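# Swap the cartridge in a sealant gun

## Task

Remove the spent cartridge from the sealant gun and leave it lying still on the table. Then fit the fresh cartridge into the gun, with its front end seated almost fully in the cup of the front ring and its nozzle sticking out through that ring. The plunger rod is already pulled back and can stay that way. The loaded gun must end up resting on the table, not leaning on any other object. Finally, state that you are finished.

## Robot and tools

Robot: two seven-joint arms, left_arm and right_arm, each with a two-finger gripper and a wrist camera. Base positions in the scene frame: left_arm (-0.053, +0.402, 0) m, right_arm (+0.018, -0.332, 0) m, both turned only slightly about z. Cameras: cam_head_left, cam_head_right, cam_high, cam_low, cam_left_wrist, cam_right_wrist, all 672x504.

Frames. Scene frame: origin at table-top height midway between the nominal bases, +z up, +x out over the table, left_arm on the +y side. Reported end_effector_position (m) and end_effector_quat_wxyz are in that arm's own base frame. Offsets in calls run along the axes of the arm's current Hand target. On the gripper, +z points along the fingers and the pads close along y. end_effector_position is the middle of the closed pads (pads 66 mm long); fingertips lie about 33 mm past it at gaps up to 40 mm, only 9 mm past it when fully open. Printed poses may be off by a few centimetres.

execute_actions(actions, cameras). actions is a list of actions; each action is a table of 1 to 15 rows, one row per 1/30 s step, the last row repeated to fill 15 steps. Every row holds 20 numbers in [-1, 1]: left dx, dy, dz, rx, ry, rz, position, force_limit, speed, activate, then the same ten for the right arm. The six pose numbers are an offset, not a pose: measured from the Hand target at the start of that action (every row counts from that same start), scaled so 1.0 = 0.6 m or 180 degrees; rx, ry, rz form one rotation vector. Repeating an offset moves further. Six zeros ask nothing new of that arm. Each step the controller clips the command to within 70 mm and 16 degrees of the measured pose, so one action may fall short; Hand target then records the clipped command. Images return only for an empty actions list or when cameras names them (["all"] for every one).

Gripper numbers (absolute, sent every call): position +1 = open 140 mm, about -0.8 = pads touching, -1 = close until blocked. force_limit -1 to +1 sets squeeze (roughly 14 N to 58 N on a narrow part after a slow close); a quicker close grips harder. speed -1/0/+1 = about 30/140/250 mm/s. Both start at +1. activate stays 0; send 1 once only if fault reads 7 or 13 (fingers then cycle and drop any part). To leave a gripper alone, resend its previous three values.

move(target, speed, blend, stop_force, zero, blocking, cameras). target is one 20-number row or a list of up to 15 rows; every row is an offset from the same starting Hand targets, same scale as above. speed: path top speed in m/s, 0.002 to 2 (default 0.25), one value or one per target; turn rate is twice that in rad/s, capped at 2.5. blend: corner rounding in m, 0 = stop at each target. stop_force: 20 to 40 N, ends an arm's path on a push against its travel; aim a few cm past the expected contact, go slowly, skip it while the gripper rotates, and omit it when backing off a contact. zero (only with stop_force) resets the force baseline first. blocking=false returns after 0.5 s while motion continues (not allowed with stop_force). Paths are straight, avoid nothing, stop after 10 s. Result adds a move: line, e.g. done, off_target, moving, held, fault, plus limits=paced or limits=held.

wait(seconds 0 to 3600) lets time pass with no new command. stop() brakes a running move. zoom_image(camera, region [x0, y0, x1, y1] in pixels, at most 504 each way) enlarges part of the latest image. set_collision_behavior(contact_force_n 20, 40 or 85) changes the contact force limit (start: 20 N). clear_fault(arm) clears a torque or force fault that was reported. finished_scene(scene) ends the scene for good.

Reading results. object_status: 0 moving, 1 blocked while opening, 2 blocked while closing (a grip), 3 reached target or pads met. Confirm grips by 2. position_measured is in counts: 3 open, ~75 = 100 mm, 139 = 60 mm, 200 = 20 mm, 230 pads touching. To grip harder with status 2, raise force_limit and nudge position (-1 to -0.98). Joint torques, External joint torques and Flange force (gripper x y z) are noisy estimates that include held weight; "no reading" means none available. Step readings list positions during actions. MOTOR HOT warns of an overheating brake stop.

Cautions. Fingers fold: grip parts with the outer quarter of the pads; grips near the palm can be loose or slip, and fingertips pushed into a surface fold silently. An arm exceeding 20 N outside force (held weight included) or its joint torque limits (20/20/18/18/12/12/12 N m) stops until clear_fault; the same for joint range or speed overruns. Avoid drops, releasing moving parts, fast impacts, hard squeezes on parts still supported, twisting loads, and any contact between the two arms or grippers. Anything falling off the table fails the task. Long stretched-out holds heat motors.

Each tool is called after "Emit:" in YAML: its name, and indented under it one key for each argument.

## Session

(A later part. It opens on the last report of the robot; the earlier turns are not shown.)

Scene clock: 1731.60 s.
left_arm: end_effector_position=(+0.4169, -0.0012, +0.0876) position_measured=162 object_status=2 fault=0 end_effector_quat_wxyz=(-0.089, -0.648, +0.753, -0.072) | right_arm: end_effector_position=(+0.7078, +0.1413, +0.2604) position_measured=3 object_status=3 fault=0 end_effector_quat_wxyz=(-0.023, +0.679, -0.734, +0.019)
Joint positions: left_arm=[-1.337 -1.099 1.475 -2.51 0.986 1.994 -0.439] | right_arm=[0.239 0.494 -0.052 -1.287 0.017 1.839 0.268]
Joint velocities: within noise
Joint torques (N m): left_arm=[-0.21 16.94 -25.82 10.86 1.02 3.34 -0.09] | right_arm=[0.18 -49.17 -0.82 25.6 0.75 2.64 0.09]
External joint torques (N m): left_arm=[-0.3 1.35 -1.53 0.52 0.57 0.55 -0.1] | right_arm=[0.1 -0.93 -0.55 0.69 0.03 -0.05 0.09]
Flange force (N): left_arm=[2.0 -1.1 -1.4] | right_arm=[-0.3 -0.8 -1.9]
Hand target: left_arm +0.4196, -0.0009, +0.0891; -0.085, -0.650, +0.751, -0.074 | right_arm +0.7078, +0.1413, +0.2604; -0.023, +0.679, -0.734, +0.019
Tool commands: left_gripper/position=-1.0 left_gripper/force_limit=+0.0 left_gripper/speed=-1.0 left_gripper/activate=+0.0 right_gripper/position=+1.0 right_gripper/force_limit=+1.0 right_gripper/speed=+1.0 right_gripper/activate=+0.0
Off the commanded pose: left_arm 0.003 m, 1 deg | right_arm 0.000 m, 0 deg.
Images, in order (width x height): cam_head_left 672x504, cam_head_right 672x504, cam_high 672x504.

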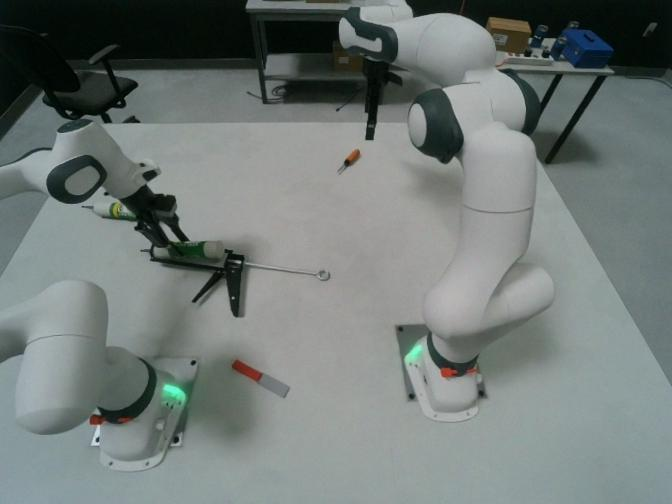

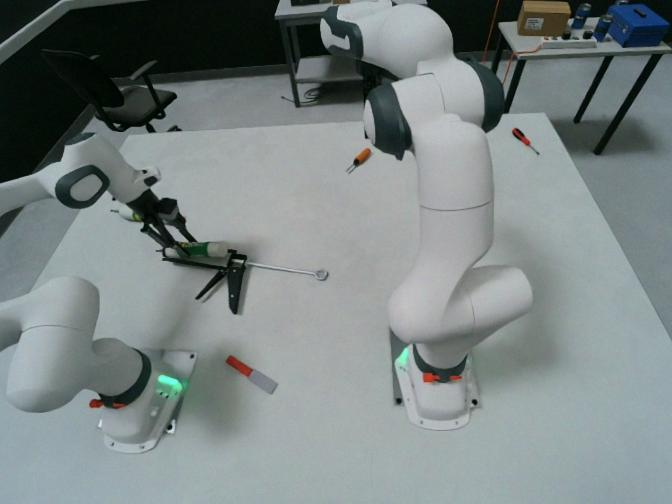

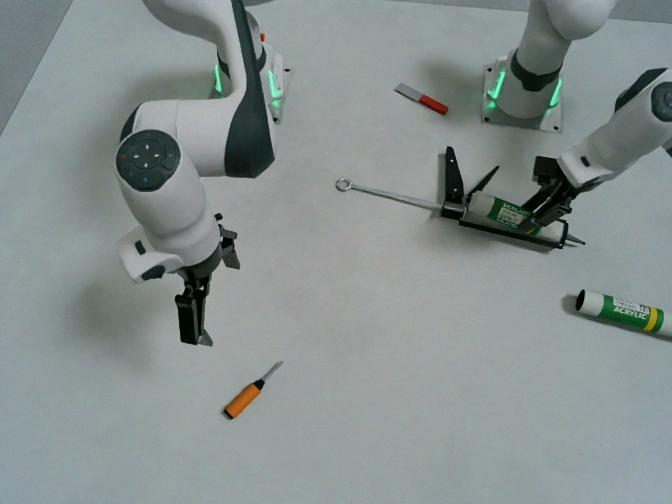

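Emit:
move:
  target: [0.001,0,0.0081,0,-0.01667,0,-1,0,-1,0,0,0,0,0,0,0,1,1,1,0]
  speed: 0.02
  cameras: ["cam_head_left","cam_left_wrist"]

Emit:
zoom_image:
  camera: "cam_left_wrist"
  region: [270, 384, 450, 504]

Emit:
zoom_image:
  camera: "cam_head_left"
  region: [140, 210, 260, 300]

Scene clock: 1745.97 s.
left_arm: end_effector_position=(+0.4166, -0.0027, +0.0830) position_measured=162 object_status=2 fault=0 end_effector_quat_wxyz=(-0.069, -0.649, +0.755, -0.055) | right_arm: end_effector_position=(+0.7078, +0.1413, +0.2604) position_measured=3 object_status=3 fault=0 end_effector_quat_wxyz=(-0.023, +0.679, -0.734, +0.019)
Joint positions: left_arm=[-1.355 -1.053 1.471 -2.526 1.008 2.014 -0.476] | right_arm=[0.239 0.494 -0.052 -1.287 0.017 1.839 0.268]
Joint velocities: left_arm=[0 0 0.001 0 -0.001 0.002 -0.006] | right_arm=[within noise]
Joint torques (N m): left_arm=[-0.23 16.46 -25 11.56 1.1 3.29 -0.15] | right_arm=[0.14 -49.19 -0.79 25.55 0.76 2.63 0.03]
External joint torques (N m): left_arm=[-0.2 1.62 -1.53 0.52 0.57 0.51 -0.16] | right_arm=[-0.03 -0.85 -0.58 0.6 0.03 -0.07 0.04]
Flange force (N): left_arm=[2.0 -0.7 -1.6] | right_arm=[0.0 -0.7 -1.7]
Hand target: left_arm +0.4194, -0.0026, +0.0845; -0.066, -0.652, +0.753, -0.057 | right_arm +0.7078, +0.1413, +0.2604; -0.023, +0.679, -0.734, +0.019
Off the commanded pose: left_arm 0.003 m, 1 deg | right_arm 0.000 m, 0 deg.
move: done

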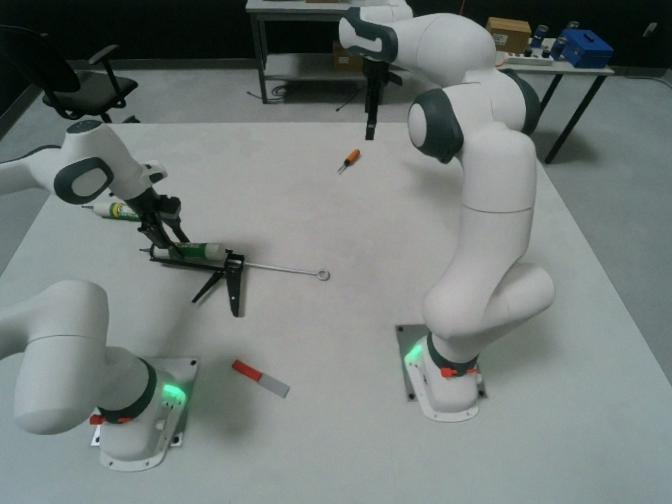

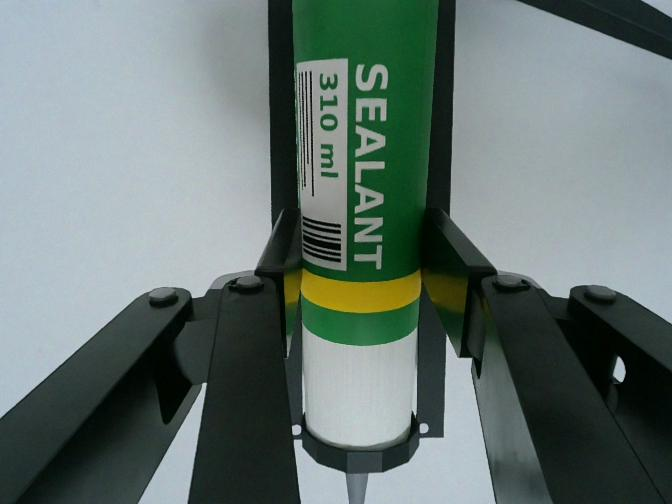

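Scaled by 2.800.

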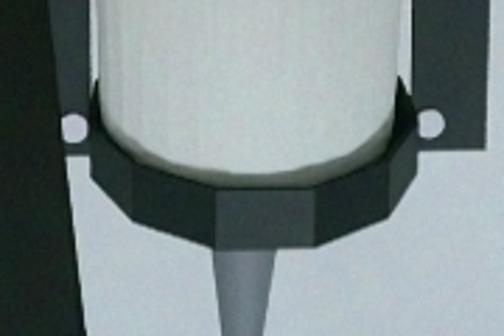

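Scaled by 4.200.

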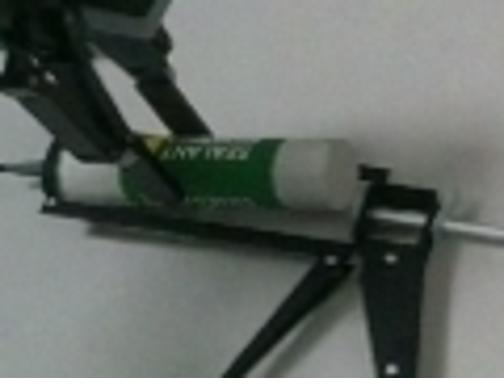

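Emit:
move:
  target: [0.0017,0.0012,0.00825,0,-0.01667,0,-1,0,-1,0,0,0,0,0,0,0,1,1,1,0]
  speed: 0.02
  cameras: ["cam_head_left","cam_left_wrist"]

Emit:
zoom_image:
  camera: "cam_left_wrist"
  region: [270, 384, 450, 504]

Emit:
zoom_image:
  camera: "cam_head_left"
  region: [140, 210, 260, 300]

Scene clock: 1773.43 s.
left_arm: end_effector_position=(+0.4158, -0.0040, +0.0783) position_measured=162 object_status=2 fault=0 end_effector_quat_wxyz=(-0.049, -0.651, +0.757, -0.038) | right_arm: end_effector_position=(+0.7078, +0.1413, +0.2604) position_measured=3 object_status=3 fault=0 end_effector_quat_wxyz=(-0.023, +0.679, -0.734, +0.019)
Joint positions: left_arm=[-1.374 -1.005 1.467 -2.543 1.03 2.033 -0.518] | right_arm=[0.239 0.494 -0.052 -1.287 0.017 1.839 0.268]
Joint velocities: left_arm=[0.001 0.001 0.001 0 0.001 0.001 -0.005] | right_arm=[within noise]
Joint torques (N m): left_arm=[-0.34 15.37 -24.1 12.18 1.15 3.38 -0.11] | right_arm=[0.17 -49.15 -0.82 25.5 0.75 2.61 0.06]
External joint torques (N m): left_arm=[-0.34 1.38 -1.37 0.39 0.56 0.61 -0.11] | right_arm=[-0.01 -0.74 -0.61 0.51 0.03 -0.09 0.07]
Flange force (N): left_arm=[2.0 -0.7 -0.8] | right_arm=[0.0 -0.5 -1.5]
Hand target: left_arm +0.4184, -0.0043, +0.0798; -0.046, -0.653, +0.755, -0.040 | right_arm +0.7078, +0.1413, +0.2604; -0.023, +0.679, -0.734, +0.019
Off the commanded pose: left_arm 0.003 m, 1 deg | right_arm 0.000 m, 0 deg.
move: done

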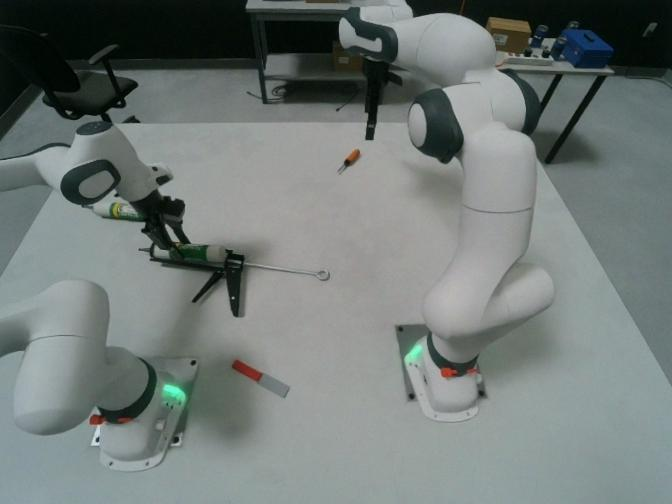

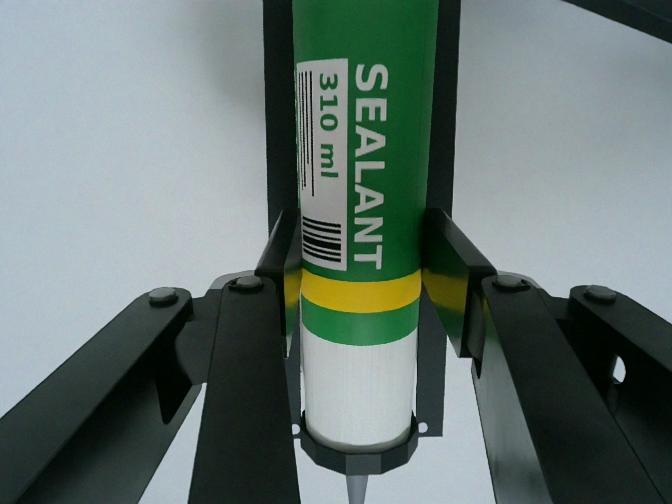

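Scaled by 2.800.

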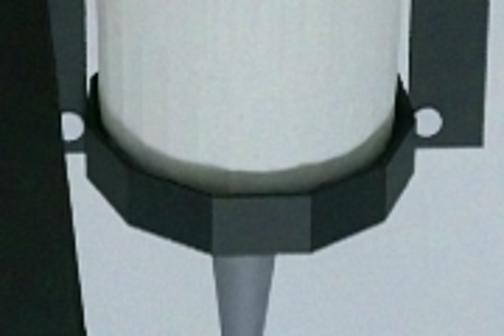

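Scaled by 4.200.

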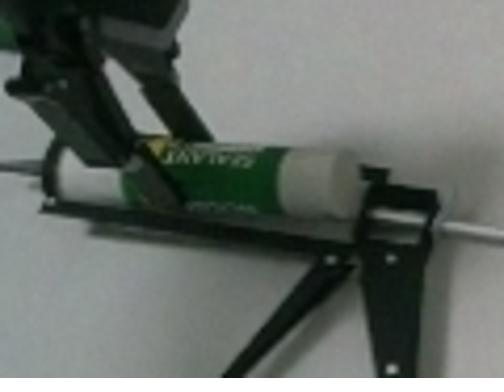

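Emit:
execute_actions:
  actions: []
  cameras: ["cam_low"]

Emit:
zoom_image:
  camera: "cam_low"
  region: [500, 315, 560, 385]

Scene clock: 1794.77 s.
left_arm: end_effector_position=(+0.4159, -0.0041, +0.0784) position_measured=162 object_status=2 fault=0 end_effector_quat_wxyz=(-0.049, -0.652, +0.756, -0.038) | right_arm: end_effector_position=(+0.7078, +0.1413, +0.2604) position_measured=3 object_status=3 fault=0 end_effector_quat_wxyz=(-0.023, +0.679, -0.734, +0.019)
Joint positions: left_arm=[-1.374 -1.005 1.467 -2.543 1.03 2.034 -0.519] | right_arm=[0.239 0.494 -0.052 -1.287 0.017 1.839 0.268]
Joint velocities: within noise
Joint torques (N m): left_arm=[-0.35 15.36 -24.14 12.17 1.12 3.29 -0.12] | right_arm=[0.15 -49.15 -0.9 25.56 0.75 2.65 0.06]
External joint torques (N m): left_arm=[-0.38 1.36 -1.5 0.37 0.54 0.53 -0.12] | right_arm=[0 -1.02 -0.67 0.72 0.03 -0.04 0.07]
Flange force (N): left_arm=[2.2 -0.6 -1.3] | right_arm=[0.0 -0.7 -1.9]
Hand target: left_arm +0.4184, -0.0043, +0.0798; -0.046, -0.653, +0.755, -0.040 | right_arm +0.7078, +0.1413, +0.2604; -0.023, +0.679, -0.734, +0.019
Tool commands: left_gripper/position=-1.0 left_gripper/force_limit=+0.0 left_gripper/speed=-1.0 left_gripper/activate=+0.0 right_gripper/position=+1.0 right_gripper/force_limit=+1.0 right_gripper/speed=+1.0 right_gripper/activate=+0.0
Off the commanded pose: left_arm 0.003 m, 0 deg | right_arm 0.000 m, 0 deg.
Images, in order (width x height): cam_low 672x504.

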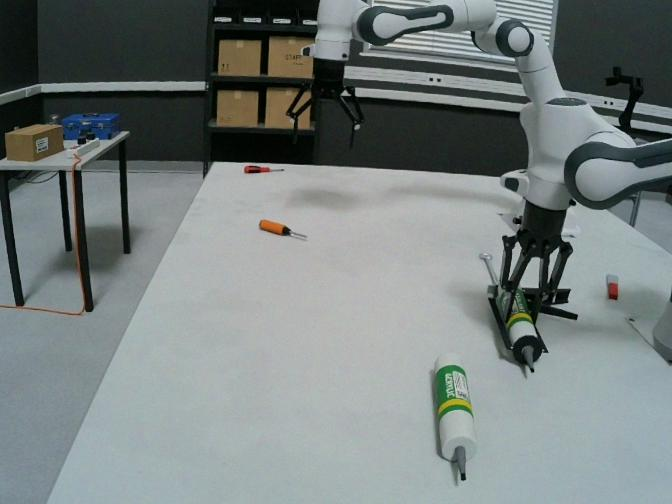

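Scaled by 7.200.

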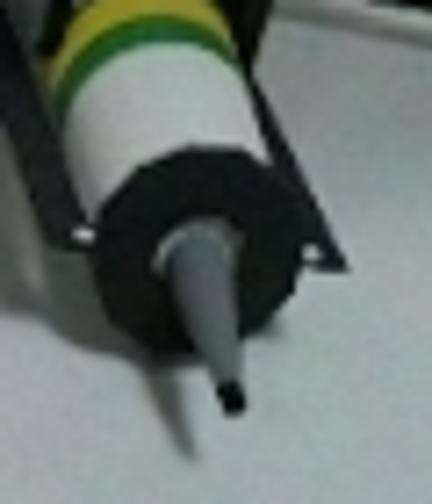

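Emit:
move:
  target: [0.00547,0.0005,0.00991,0,-0.01944,0,-1,0,-1,0,0,0,0,0,0,0,1,1,1,0]
  speed: 0.02
  cameras: ["cam_low","cam_head_left","cam_left_wrist"]

Emit:
zoom_image:
  camera: "cam_left_wrist"
  region: [270, 384, 450, 504]

Emit:
zoom_image:
  camera: "cam_head_left"
  region: [140, 210, 260, 300]

Emit:
zoom_image:
  camera: "cam_low"
  region: [500, 315, 560, 385]

Scene clock: 1817.17 s.
left_arm: end_effector_position=(+0.4152, -0.0072, +0.0729) position_measured=162 object_status=2 fault=0 end_effector_quat_wxyz=(-0.026, -0.652, +0.757, -0.018) | right_arm: end_effector_position=(+0.7078, +0.1413, +0.2604) position_measured=3 object_status=3 fault=0 end_effector_quat_wxyz=(-0.023, +0.679, -0.734, +0.019)
Joint positions: left_arm=[-1.406 -0.948 1.464 -2.558 1.055 2.054 -0.573] | right_arm=[0.239 0.494 -0.052 -1.287 0.017 1.839 0.268]
Joint velocities: left_arm=[0 0.002 0 0.001 0.001 0.001 -0.006] | right_arm=[within noise]
Joint torques (N m): left_arm=[-0.61 14.4 -23.07 12.66 1.1 3.33 -0.07] | right_arm=[0.13 -49.14 -0.78 25.6 0.75 2.65 0.07]
External joint torques (N m): left_arm=[-0.6 1.31 -1.38 0.13 0.46 0.63 -0.08] | right_arm=[-0.23 -0.87 -0.7 0.67 0.02 -0.05 0.08]
Flange force (N): left_arm=[2.5 -0.6 -0.5] | right_arm=[0.1 -1.0 -1.8]
Hand target: left_arm +0.4175, -0.0082, +0.0743; -0.023, -0.654, +0.756, -0.020 | right_arm +0.7078, +0.1413, +0.2604; -0.023, +0.679, -0.734, +0.019
Off the commanded pose: left_arm 0.003 m, 0 deg | right_arm 0.000 m, 0 deg.
move: done
Images, in order (width x height): cam_head_left 672x504, cam_low 672x504, cam_left_wrist 672x504.

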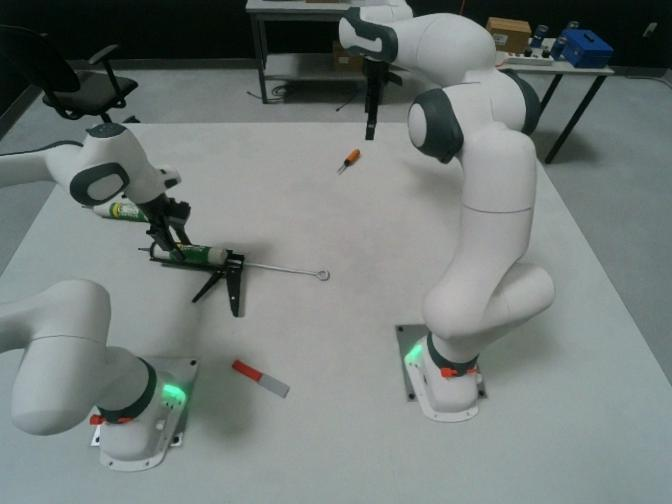

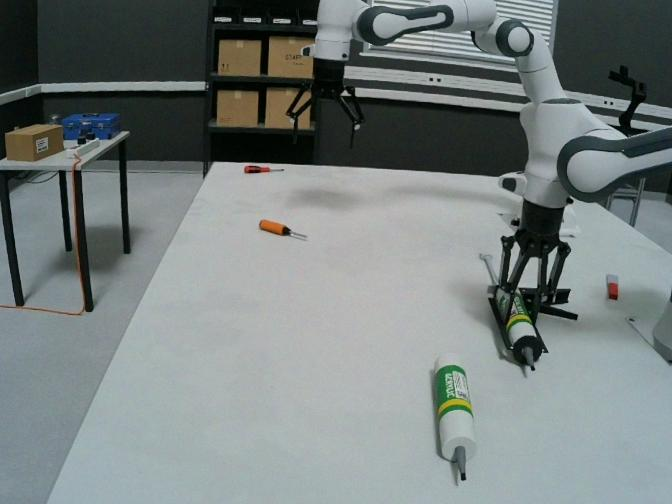

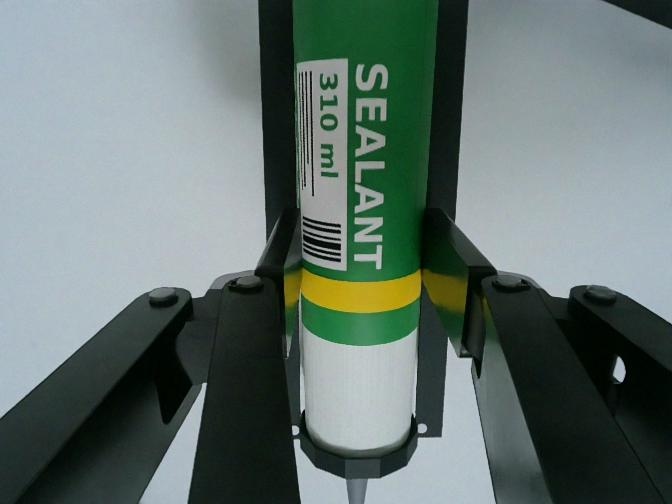

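Scaled by 2.800.

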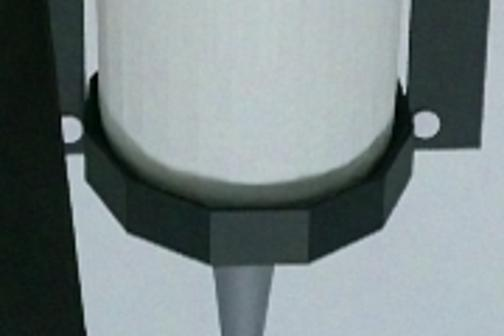

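Scaled by 4.200.

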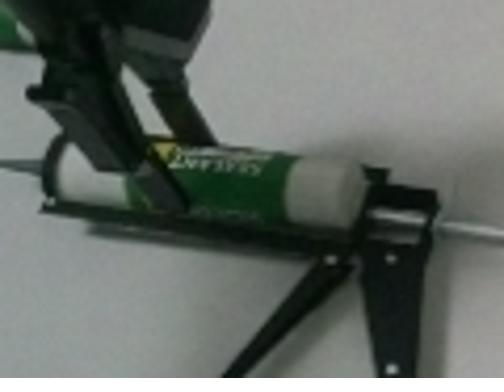

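Scaled by 7.200.

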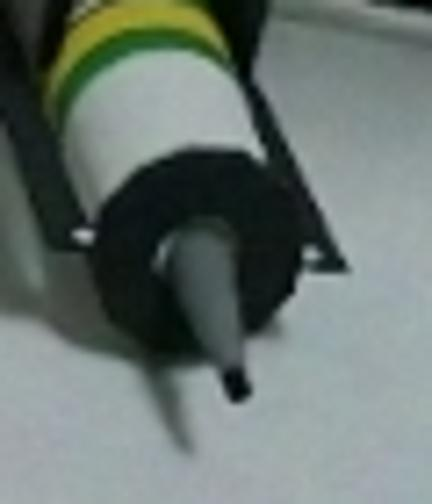

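Emit:
move:
  target: [0.00562,0.0,0.00996,0,-0.01944,0,-1,0,-1,0,0,0,0,0,0,0,1,1,1,0]
  speed: 0.02
  cameras: ["cam_low","cam_head_left","cam_left_wrist"]

Emit:
zoom_image:
  camera: "cam_left_wrist"
  region: [270, 384, 450, 504]

Emit:
zoom_image:
  camera: "cam_head_left"
  region: [140, 210, 260, 300]

Emit:
zoom_image:
  camera: "cam_low"
  region: [500, 315, 560, 385]

Scene clock: 1827.93 s.
left_arm: end_effector_position=(+0.4150, -0.0113, +0.0678) position_measured=162 object_status=2 fault=0 end_effector_quat_wxyz=(-0.002, -0.652, +0.758, +0.002) | right_arm: end_effector_position=(+0.7078, +0.1413, +0.2604) position_measured=3 object_status=3 fault=0 end_effector_quat_wxyz=(-0.023, +0.679, -0.734, +0.019)
Joint positions: left_arm=[-1.444 -0.891 1.464 -2.569 1.078 2.071 -0.629] | right_arm=[0.239 0.494 -0.052 -1.287 0.017 1.839 0.268]
Joint velocities: left_arm=[0 -0.001 0.001 0 0.001 0.001 -0.005] | right_arm=[within noise]
Joint torques (N m): left_arm=[-0.66 13.61 -21.57 13.53 1.2 3.24 -0.05] | right_arm=[0.1 -49.11 -0.81 25.58 0.76 2.62 0.09]
External joint torques (N m): left_arm=[-0.73 1.36 -0.99 0.23 0.52 0.62 -0.05] | right_arm=[0.04 -0.77 -0.52 0.61 0.04 -0.09 0.1]
Flange force (N): left_arm=[2.4 -2.0 1.0] | right_arm=[-0.3 -1.0 -1.7]
Hand target: left_arm +0.4170, -0.0119, +0.0685; +0.000, -0.654, +0.756, +0.000 | right_arm +0.7078, +0.1413, +0.2604; -0.023, +0.679, -0.734, +0.019
Off the commanded pose: left_arm 0.002 m, 0 deg | right_arm 0.000 m, 0 deg.
move: done
Images, in order (width x height): cam_head_left 672x504, cam_low 672x504, cam_left_wrist 672x504.

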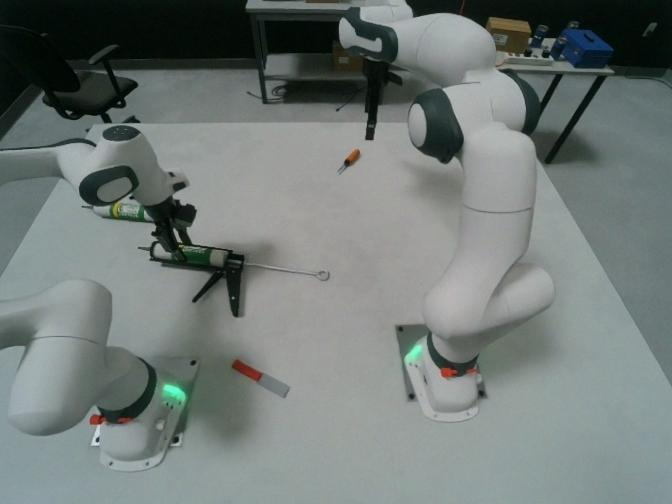

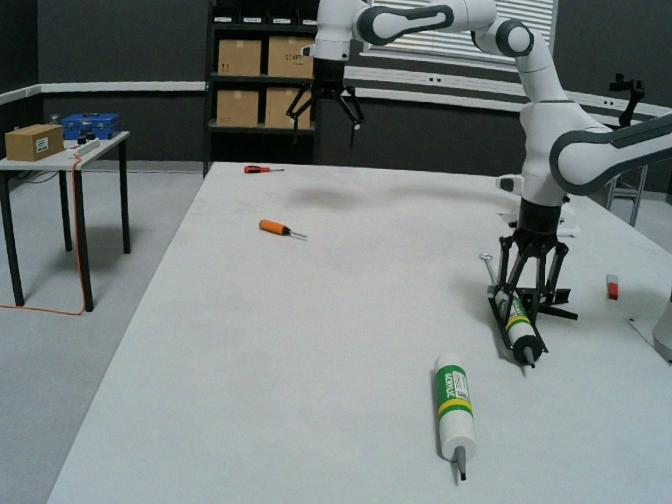

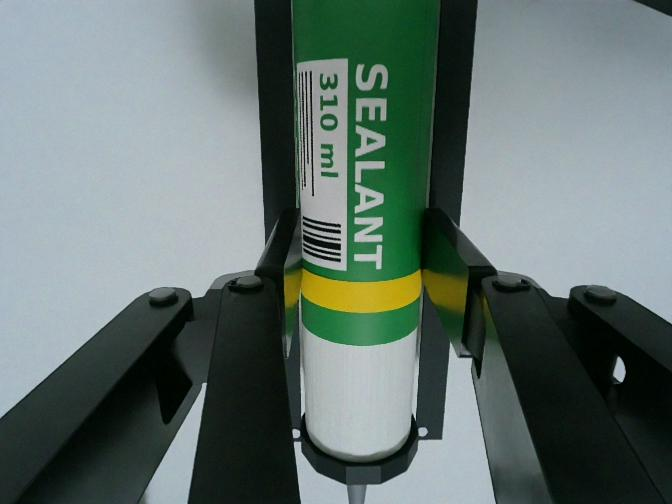

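Scaled by 2.800.

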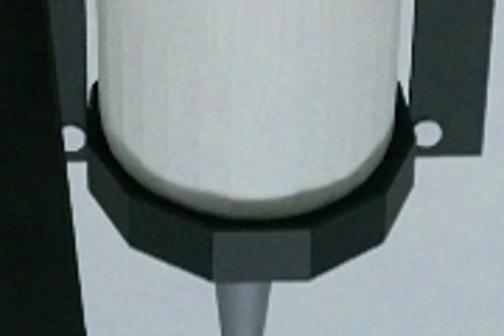

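Scaled by 4.200.

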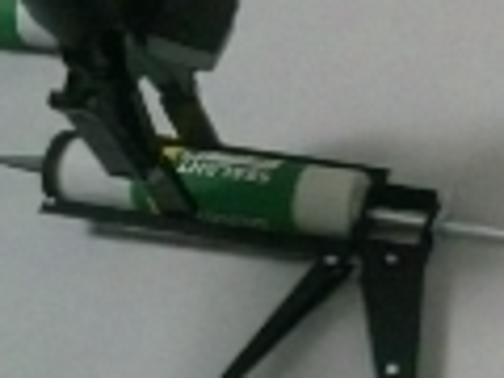

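Scaled by 7.200.

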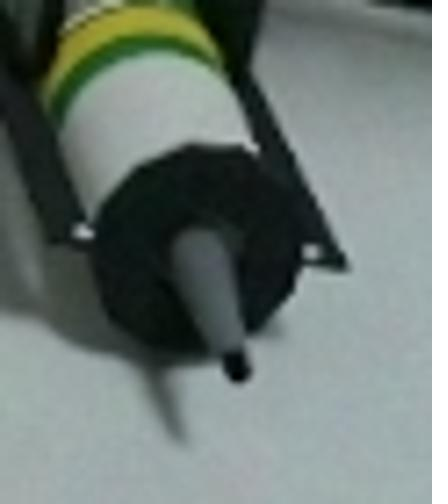

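Emit:
move:
  target: [-0.005,0,0,0,0,0,-1,0,-1,0,0,0,0,0,0,0,1,1,1,0]
  speed: 0.02
  cameras: ["cam_low","cam_left_wrist"]

Emit:
zoom_image:
  camera: "cam_left_wrist"
  region: [270, 384, 450, 504]

Emit:
zoom_image:
  camera: "cam_low"
  region: [500, 315, 560, 385]

Scene clock: 1854.67 s.
left_arm: end_effector_position=(+0.4152, -0.0096, +0.0677) position_measured=162 object_status=2 fault=0 end_effector_quat_wxyz=(-0.002, -0.654, +0.756, +0.002) | right_arm: end_effector_position=(+0.7078, +0.1413, +0.2604) position_measured=3 object_status=3 fault=0 end_effector_quat_wxyz=(-0.023, +0.679, -0.734, +0.019)
Joint positions: left_arm=[-1.441 -0.89 1.464 -2.569 1.08 2.071 -0.631] | right_arm=[0.239 0.494 -0.052 -1.287 0.017 1.839 0.268]
Joint torques (N m): left_arm=[0.25 12.89 -21.36 14.15 1.17 3.03 0.11] | right_arm=[0.15 -49.15 -0.8 25.55 0.76 2.65 0.05]
External joint torques (N m): left_arm=[0.22 0.63 -0.75 0.87 0.48 0.41 0.11] | right_arm=[0.16 -0.79 -0.46 0.59 0.05 -0.05 0.06]
Flange force (N): left_arm=[-0.5 -0.4 -1.0] | right_arm=[-0.3 -0.7 -1.6]
Hand target: left_arm +0.4174, -0.0089, +0.0686; +0.000, -0.654, +0.756, +0.000 | right_arm +0.7078, +0.1413, +0.2604; -0.023, +0.679, -0.734, +0.019
Off the commanded pose: left_arm 0.002 m, 0 deg | right_arm 0.000 m, 0 deg.
move: done

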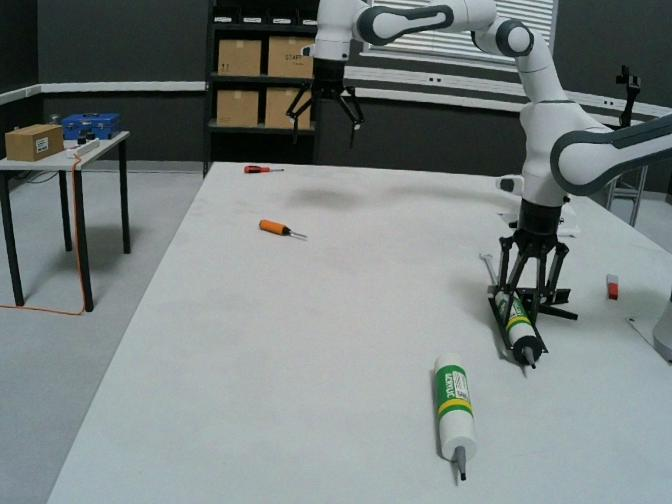

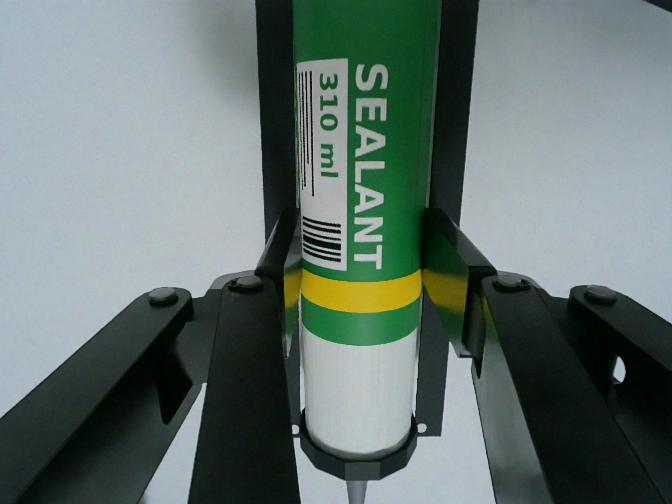

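Scaled by 2.800.

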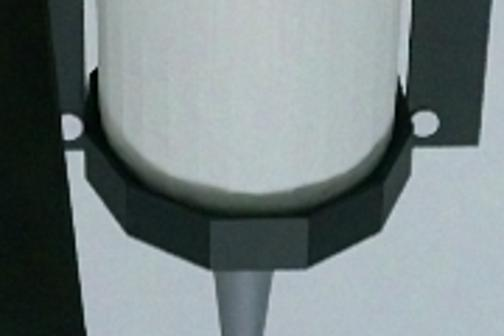

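Scaled by 7.200.

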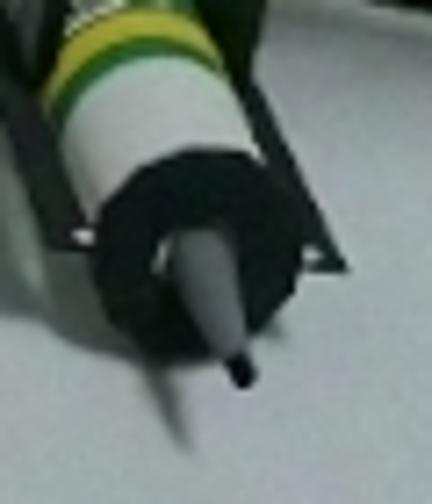

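Emit:
move:
  target: [-0.0035,0,0,0,0,0,-1,0,-1,0,0,0,0,0,0,0,1,1,1,0]
  speed: 0.02
  cameras: ["cam_low","cam_left_wrist"]

Emit:
zoom_image:
  camera: "cam_left_wrist"
  region: [270, 384, 450, 504]

Emit:
zoom_image:
  camera: "cam_low"
  region: [500, 315, 560, 385]

Scene clock: 1867.97 s.
left_arm: end_effector_position=(+0.4157, -0.0075, +0.0676) position_measured=162 object_status=2 fault=0 end_effector_quat_wxyz=(-0.001, -0.656, +0.755, +0.002) | right_arm: end_effector_position=(+0.7078, +0.1413, +0.2604) position_measured=3 object_status=3 fault=0 end_effector_quat_wxyz=(-0.023, +0.679, -0.734, +0.019)
Joint positions: left_arm=[-1.437 -0.89 1.465 -2.568 1.081 2.071 -0.631] | right_arm=[0.239 0.494 -0.052 -1.287 0.017 1.839 0.268]
Joint torques (N m): left_arm=[0.2 12.75 -21.35 14.27 1.14 2.99 0.21] | right_arm=[0.18 -49.16 -0.74 25.57 0.74 2.63 0.09]
External joint torques (N m): left_arm=[0.19 0.45 -0.77 0.98 0.46 0.37 0.2] | right_arm=[0 -0.65 -0.53 0.53 0.01 -0.08 0.1]
Flange force (N): left_arm=[-0.8 -0.8 -1.4] | right_arm=[-0.2 -1.0 -1.5]
Hand target: left_arm +0.4177, -0.0069, +0.0686; +0.000, -0.654, +0.756, +0.000 | right_arm +0.7078, +0.1413, +0.2604; -0.023, +0.679, -0.734, +0.019
Off the commanded pose: left_arm 0.002 m, 0 deg | right_arm 0.000 m, 0 deg.
move: done

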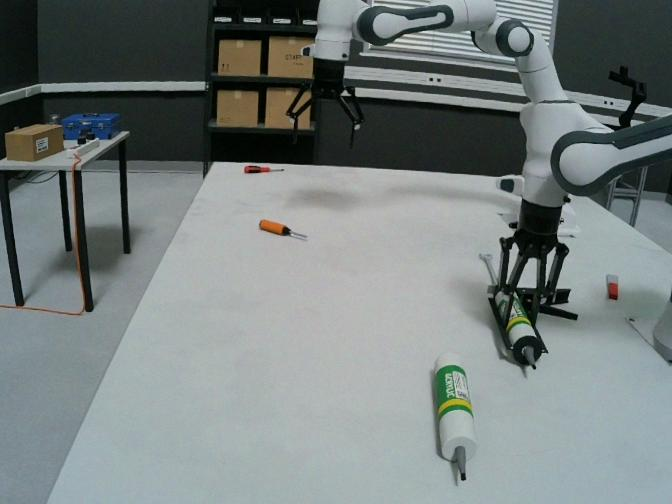

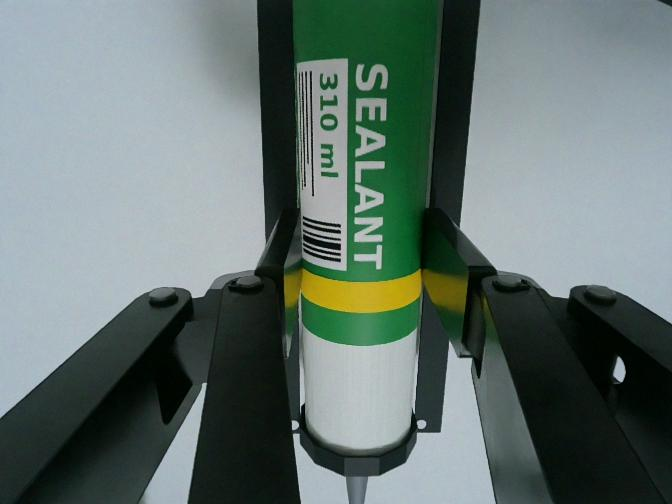

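Scaled by 2.800.

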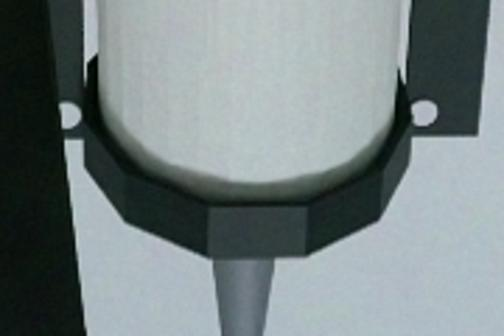

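Scaled by 7.200.

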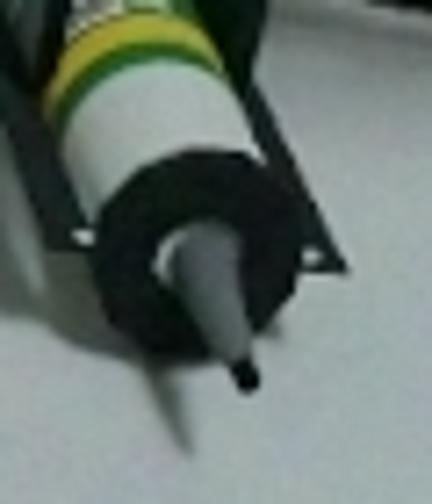

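Emit:
move:
  target: [-0.0033,0,0,0,0,0,-1,0,-1,0,0,0,0,0,0,0,1,1,1,0]
  speed: 0.02
  cameras: ["cam_low","cam_left_wrist"]

Emit:
zoom_image:
  camera: "cam_left_wrist"
  region: [270, 384, 450, 504]

Emit:
zoom_image:
  camera: "cam_low"
  region: [500, 315, 560, 385]

Scene clock: 1881.87 s.
left_arm: end_effector_position=(+0.4159, -0.0060, +0.0676) position_measured=162 object_status=2 fault=0 end_effector_quat_wxyz=(-0.001, -0.656, +0.755, +0.002) | right_arm: end_effector_position=(+0.7078, +0.1413, +0.2604) position_measured=3 object_status=3 fault=0 end_effector_quat_wxyz=(-0.023, +0.679, -0.734, +0.019)
Joint positions: left_arm=[-1.434 -0.891 1.465 -2.568 1.081 2.071 -0.629] | right_arm=[0.239 0.494 -0.052 -1.287 0.017 1.839 0.268]
Joint torques (N m): left_arm=[0.63 12.51 -21.3 14.53 1.2 2.86 0.4] | right_arm=[0.12 -49.17 -0.85 25.56 0.75 2.63 0.06]
External joint torques (N m): left_arm=[0.72 0.21 -0.65 1.33 0.52 0.23 0.4] | right_arm=[0.06 -0.91 -0.56 0.65 0.04 -0.06 0.07]
Flange force (N): left_arm=[-2.6 0.1 -2.5] | right_arm=[-0.1 -0.7 -1.8]
Hand target: left_arm +0.4180, -0.0049, +0.0686; +0.000, -0.654, +0.756, +0.000 | right_arm +0.7078, +0.1413, +0.2604; -0.023, +0.679, -0.734, +0.019
Off the commanded pose: left_arm 0.003 m, 0 deg | right_arm 0.000 m, 0 deg.
move: done

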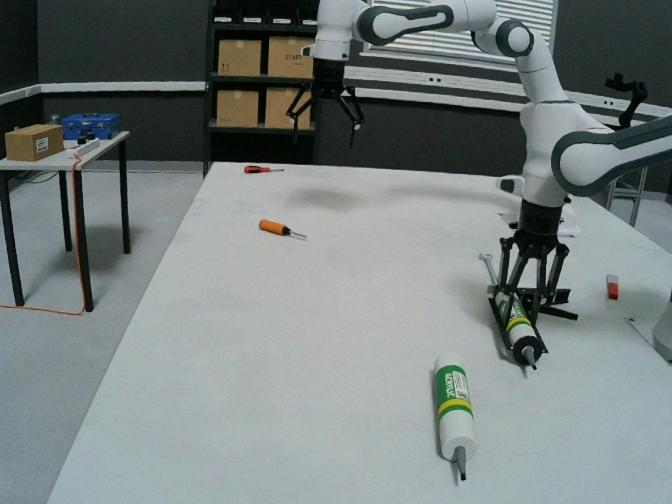

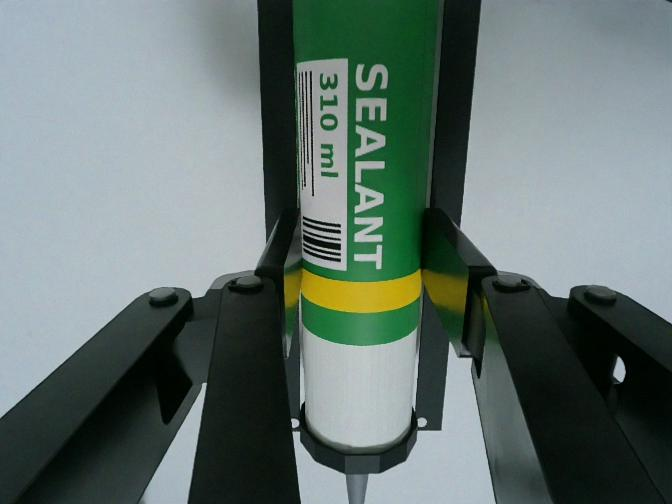

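Scaled by 2.800.

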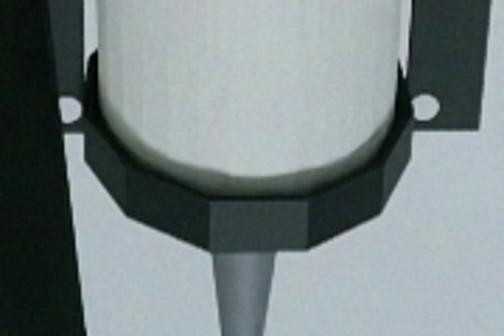

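Scaled by 7.200.

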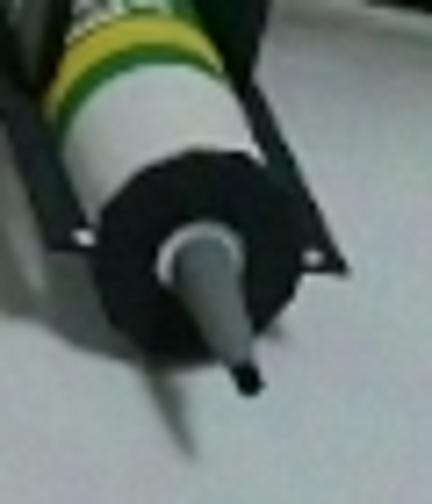

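Emit:
move:
  target: [-0.0033,0,0,0,0,0,-1,0,-1,0,0,0,0,0,0,0,1,1,1,0]
  speed: 0.02
  cameras: ["cam_low","cam_left_wrist"]

Emit:
zoom_image:
  camera: "cam_left_wrist"
  region: [270, 384, 450, 504]

Emit:
zoom_image:
  camera: "cam_low"
  region: [500, 315, 560, 385]

Scene clock: 1888.07 s.
left_arm: end_effector_position=(+0.4160, -0.0044, +0.0675) position_measured=162 object_status=2 fault=0 end_effector_quat_wxyz=(-0.002, -0.656, +0.754, +0.002) | right_arm: end_effector_position=(+0.7078, +0.1413, +0.2604) position_measured=3 object_status=3 fault=0 end_effector_quat_wxyz=(-0.023, +0.679, -0.734, +0.019)
Joint positions: left_arm=[-1.43 -0.892 1.466 -2.568 1.081 2.071 -0.625] | right_arm=[0.239 0.494 -0.052 -1.287 0.017 1.839 0.268]
Joint torques (N m): left_arm=[0.72 12.72 -21.32 14.8 1.25 2.84 0.29] | right_arm=[0.2 -49.14 -0.78 25.54 0.75 2.64 -0.03]
External joint torques (N m): left_arm=[0.81 0.4 -0.63 1.59 0.57 0.2 0.29] | right_arm=[0.11 -0.7 -0.51 0.53 0.03 -0.07 -0.03]
Flange force (N): left_arm=[-2.6 -0.5 -2.4] | right_arm=[-0.1 -0.8 -1.5]
Hand target: left_arm +0.4183, -0.0029, +0.0686; +0.000, -0.654, +0.756, +0.000 | right_arm +0.7078, +0.1413, +0.2604; -0.023, +0.679, -0.734, +0.019
Off the commanded pose: left_arm 0.003 m, 0 deg | right_arm 0.000 m, 0 deg.
move: done

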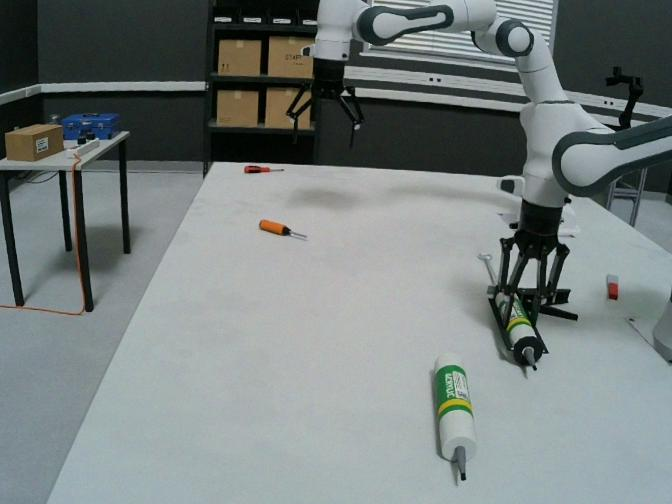

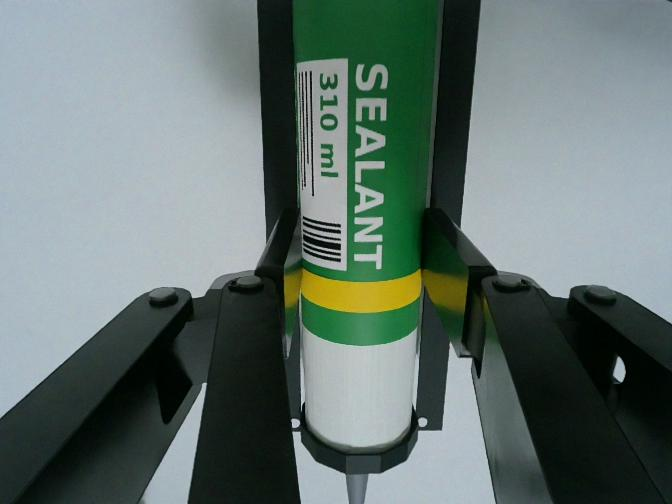

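Scaled by 2.800.

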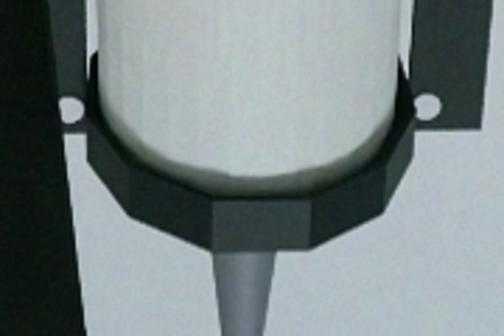

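Scaled by 7.200.

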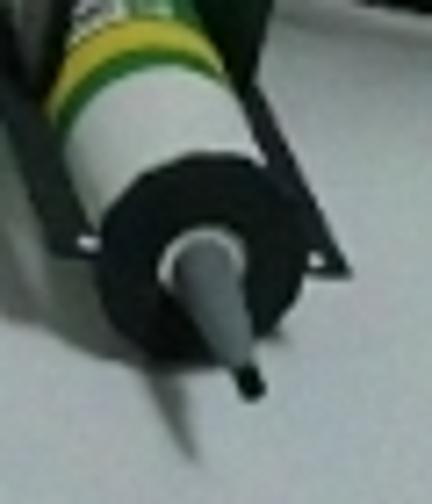

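Emit:
move:
  target:
    - [0,0,-0.0010,0,0,0,-1,0,-1,0,0,0,0,0,0,0,1,1,1,0]
    - [-0.003,0,-0.0010,0,0,0,-1,0,-1,0,0,0,0,0,0,0,1,1,1,0]
  speed: 0.02
  cameras: ["cam_low","cam_left_wrist"]

Emit:
zoom_image:
  camera: "cam_left_wrist"
  region: [270, 384, 450, 504]

Emit:
zoom_image:
  camera: "cam_low"
  region: [500, 315, 560, 385]

Scene clock: 1958.60 s.
left_arm: end_effector_position=(+0.4165, -0.0024, +0.0678) position_measured=162 object_status=2 fault=0 end_effector_quat_wxyz=(-0.001, -0.657, +0.754, +0.001) | right_arm: end_effector_position=(+0.7078, +0.1413, +0.2604) position_measured=3 object_status=3 fault=0 end_effector_quat_wxyz=(-0.023, +0.679, -0.734, +0.019)
Joint positions: left_arm=[-1.426 -0.892 1.466 -2.567 1.081 2.071 -0.621] | right_arm=[0.239 0.494 -0.052 -1.287 0.017 1.839 0.268]
Joint velocities: left_arm=[-0.001 0.002 0 0 -0.001 0.001 0.006] | right_arm=[within noise]
Joint torques (N m): left_arm=[0.69 12.73 -21.76 14.82 0.98 2.75 0.26] | right_arm=[0.12 -49.15 -0.8 25.57 0.76 2.64 0.05]
External joint torques (N m): left_arm=[0.82 0.37 -1 1.61 0.29 0.11 0.26] | right_arm=[-0.04 -0.77 -0.58 0.58 0.04 -0.07 0.06]
Flange force (N): left_arm=[-2.4 0.2 -4.5] | right_arm=[-0.1 -0.8 -1.6]
Hand target: left_arm +0.4186, -0.0012, +0.0692; +0.000, -0.654, +0.756, +0.000 | right_arm +0.7078, +0.1413, +0.2604; -0.023, +0.679, -0.734, +0.019
Off the commanded pose: left_arm 0.003 m, 0 deg | right_arm 0.000 m, 0 deg.
move: done

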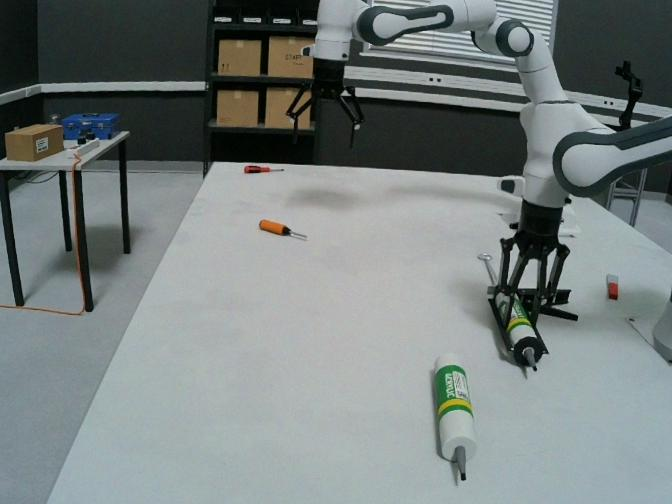

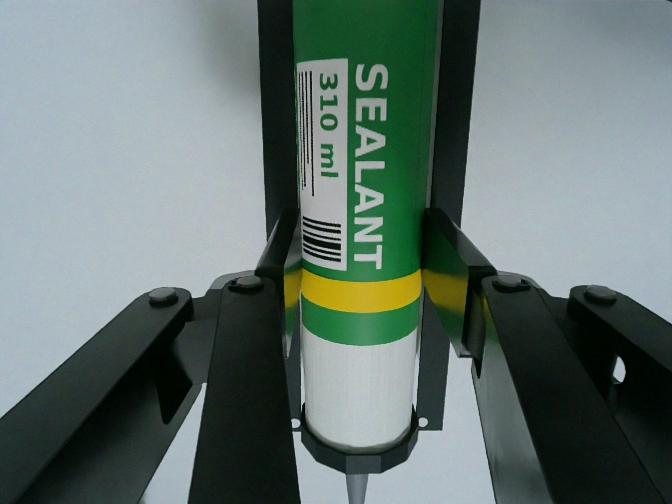

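Scaled by 2.800.

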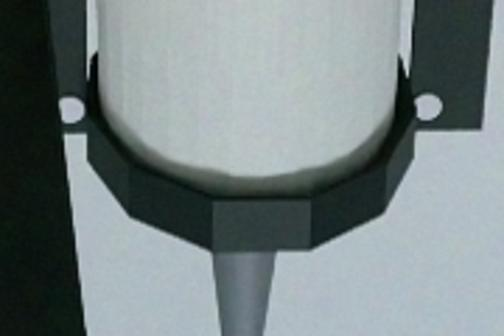

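Scaled by 7.200.

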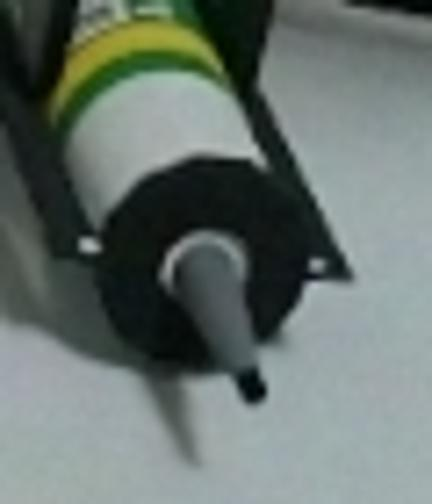

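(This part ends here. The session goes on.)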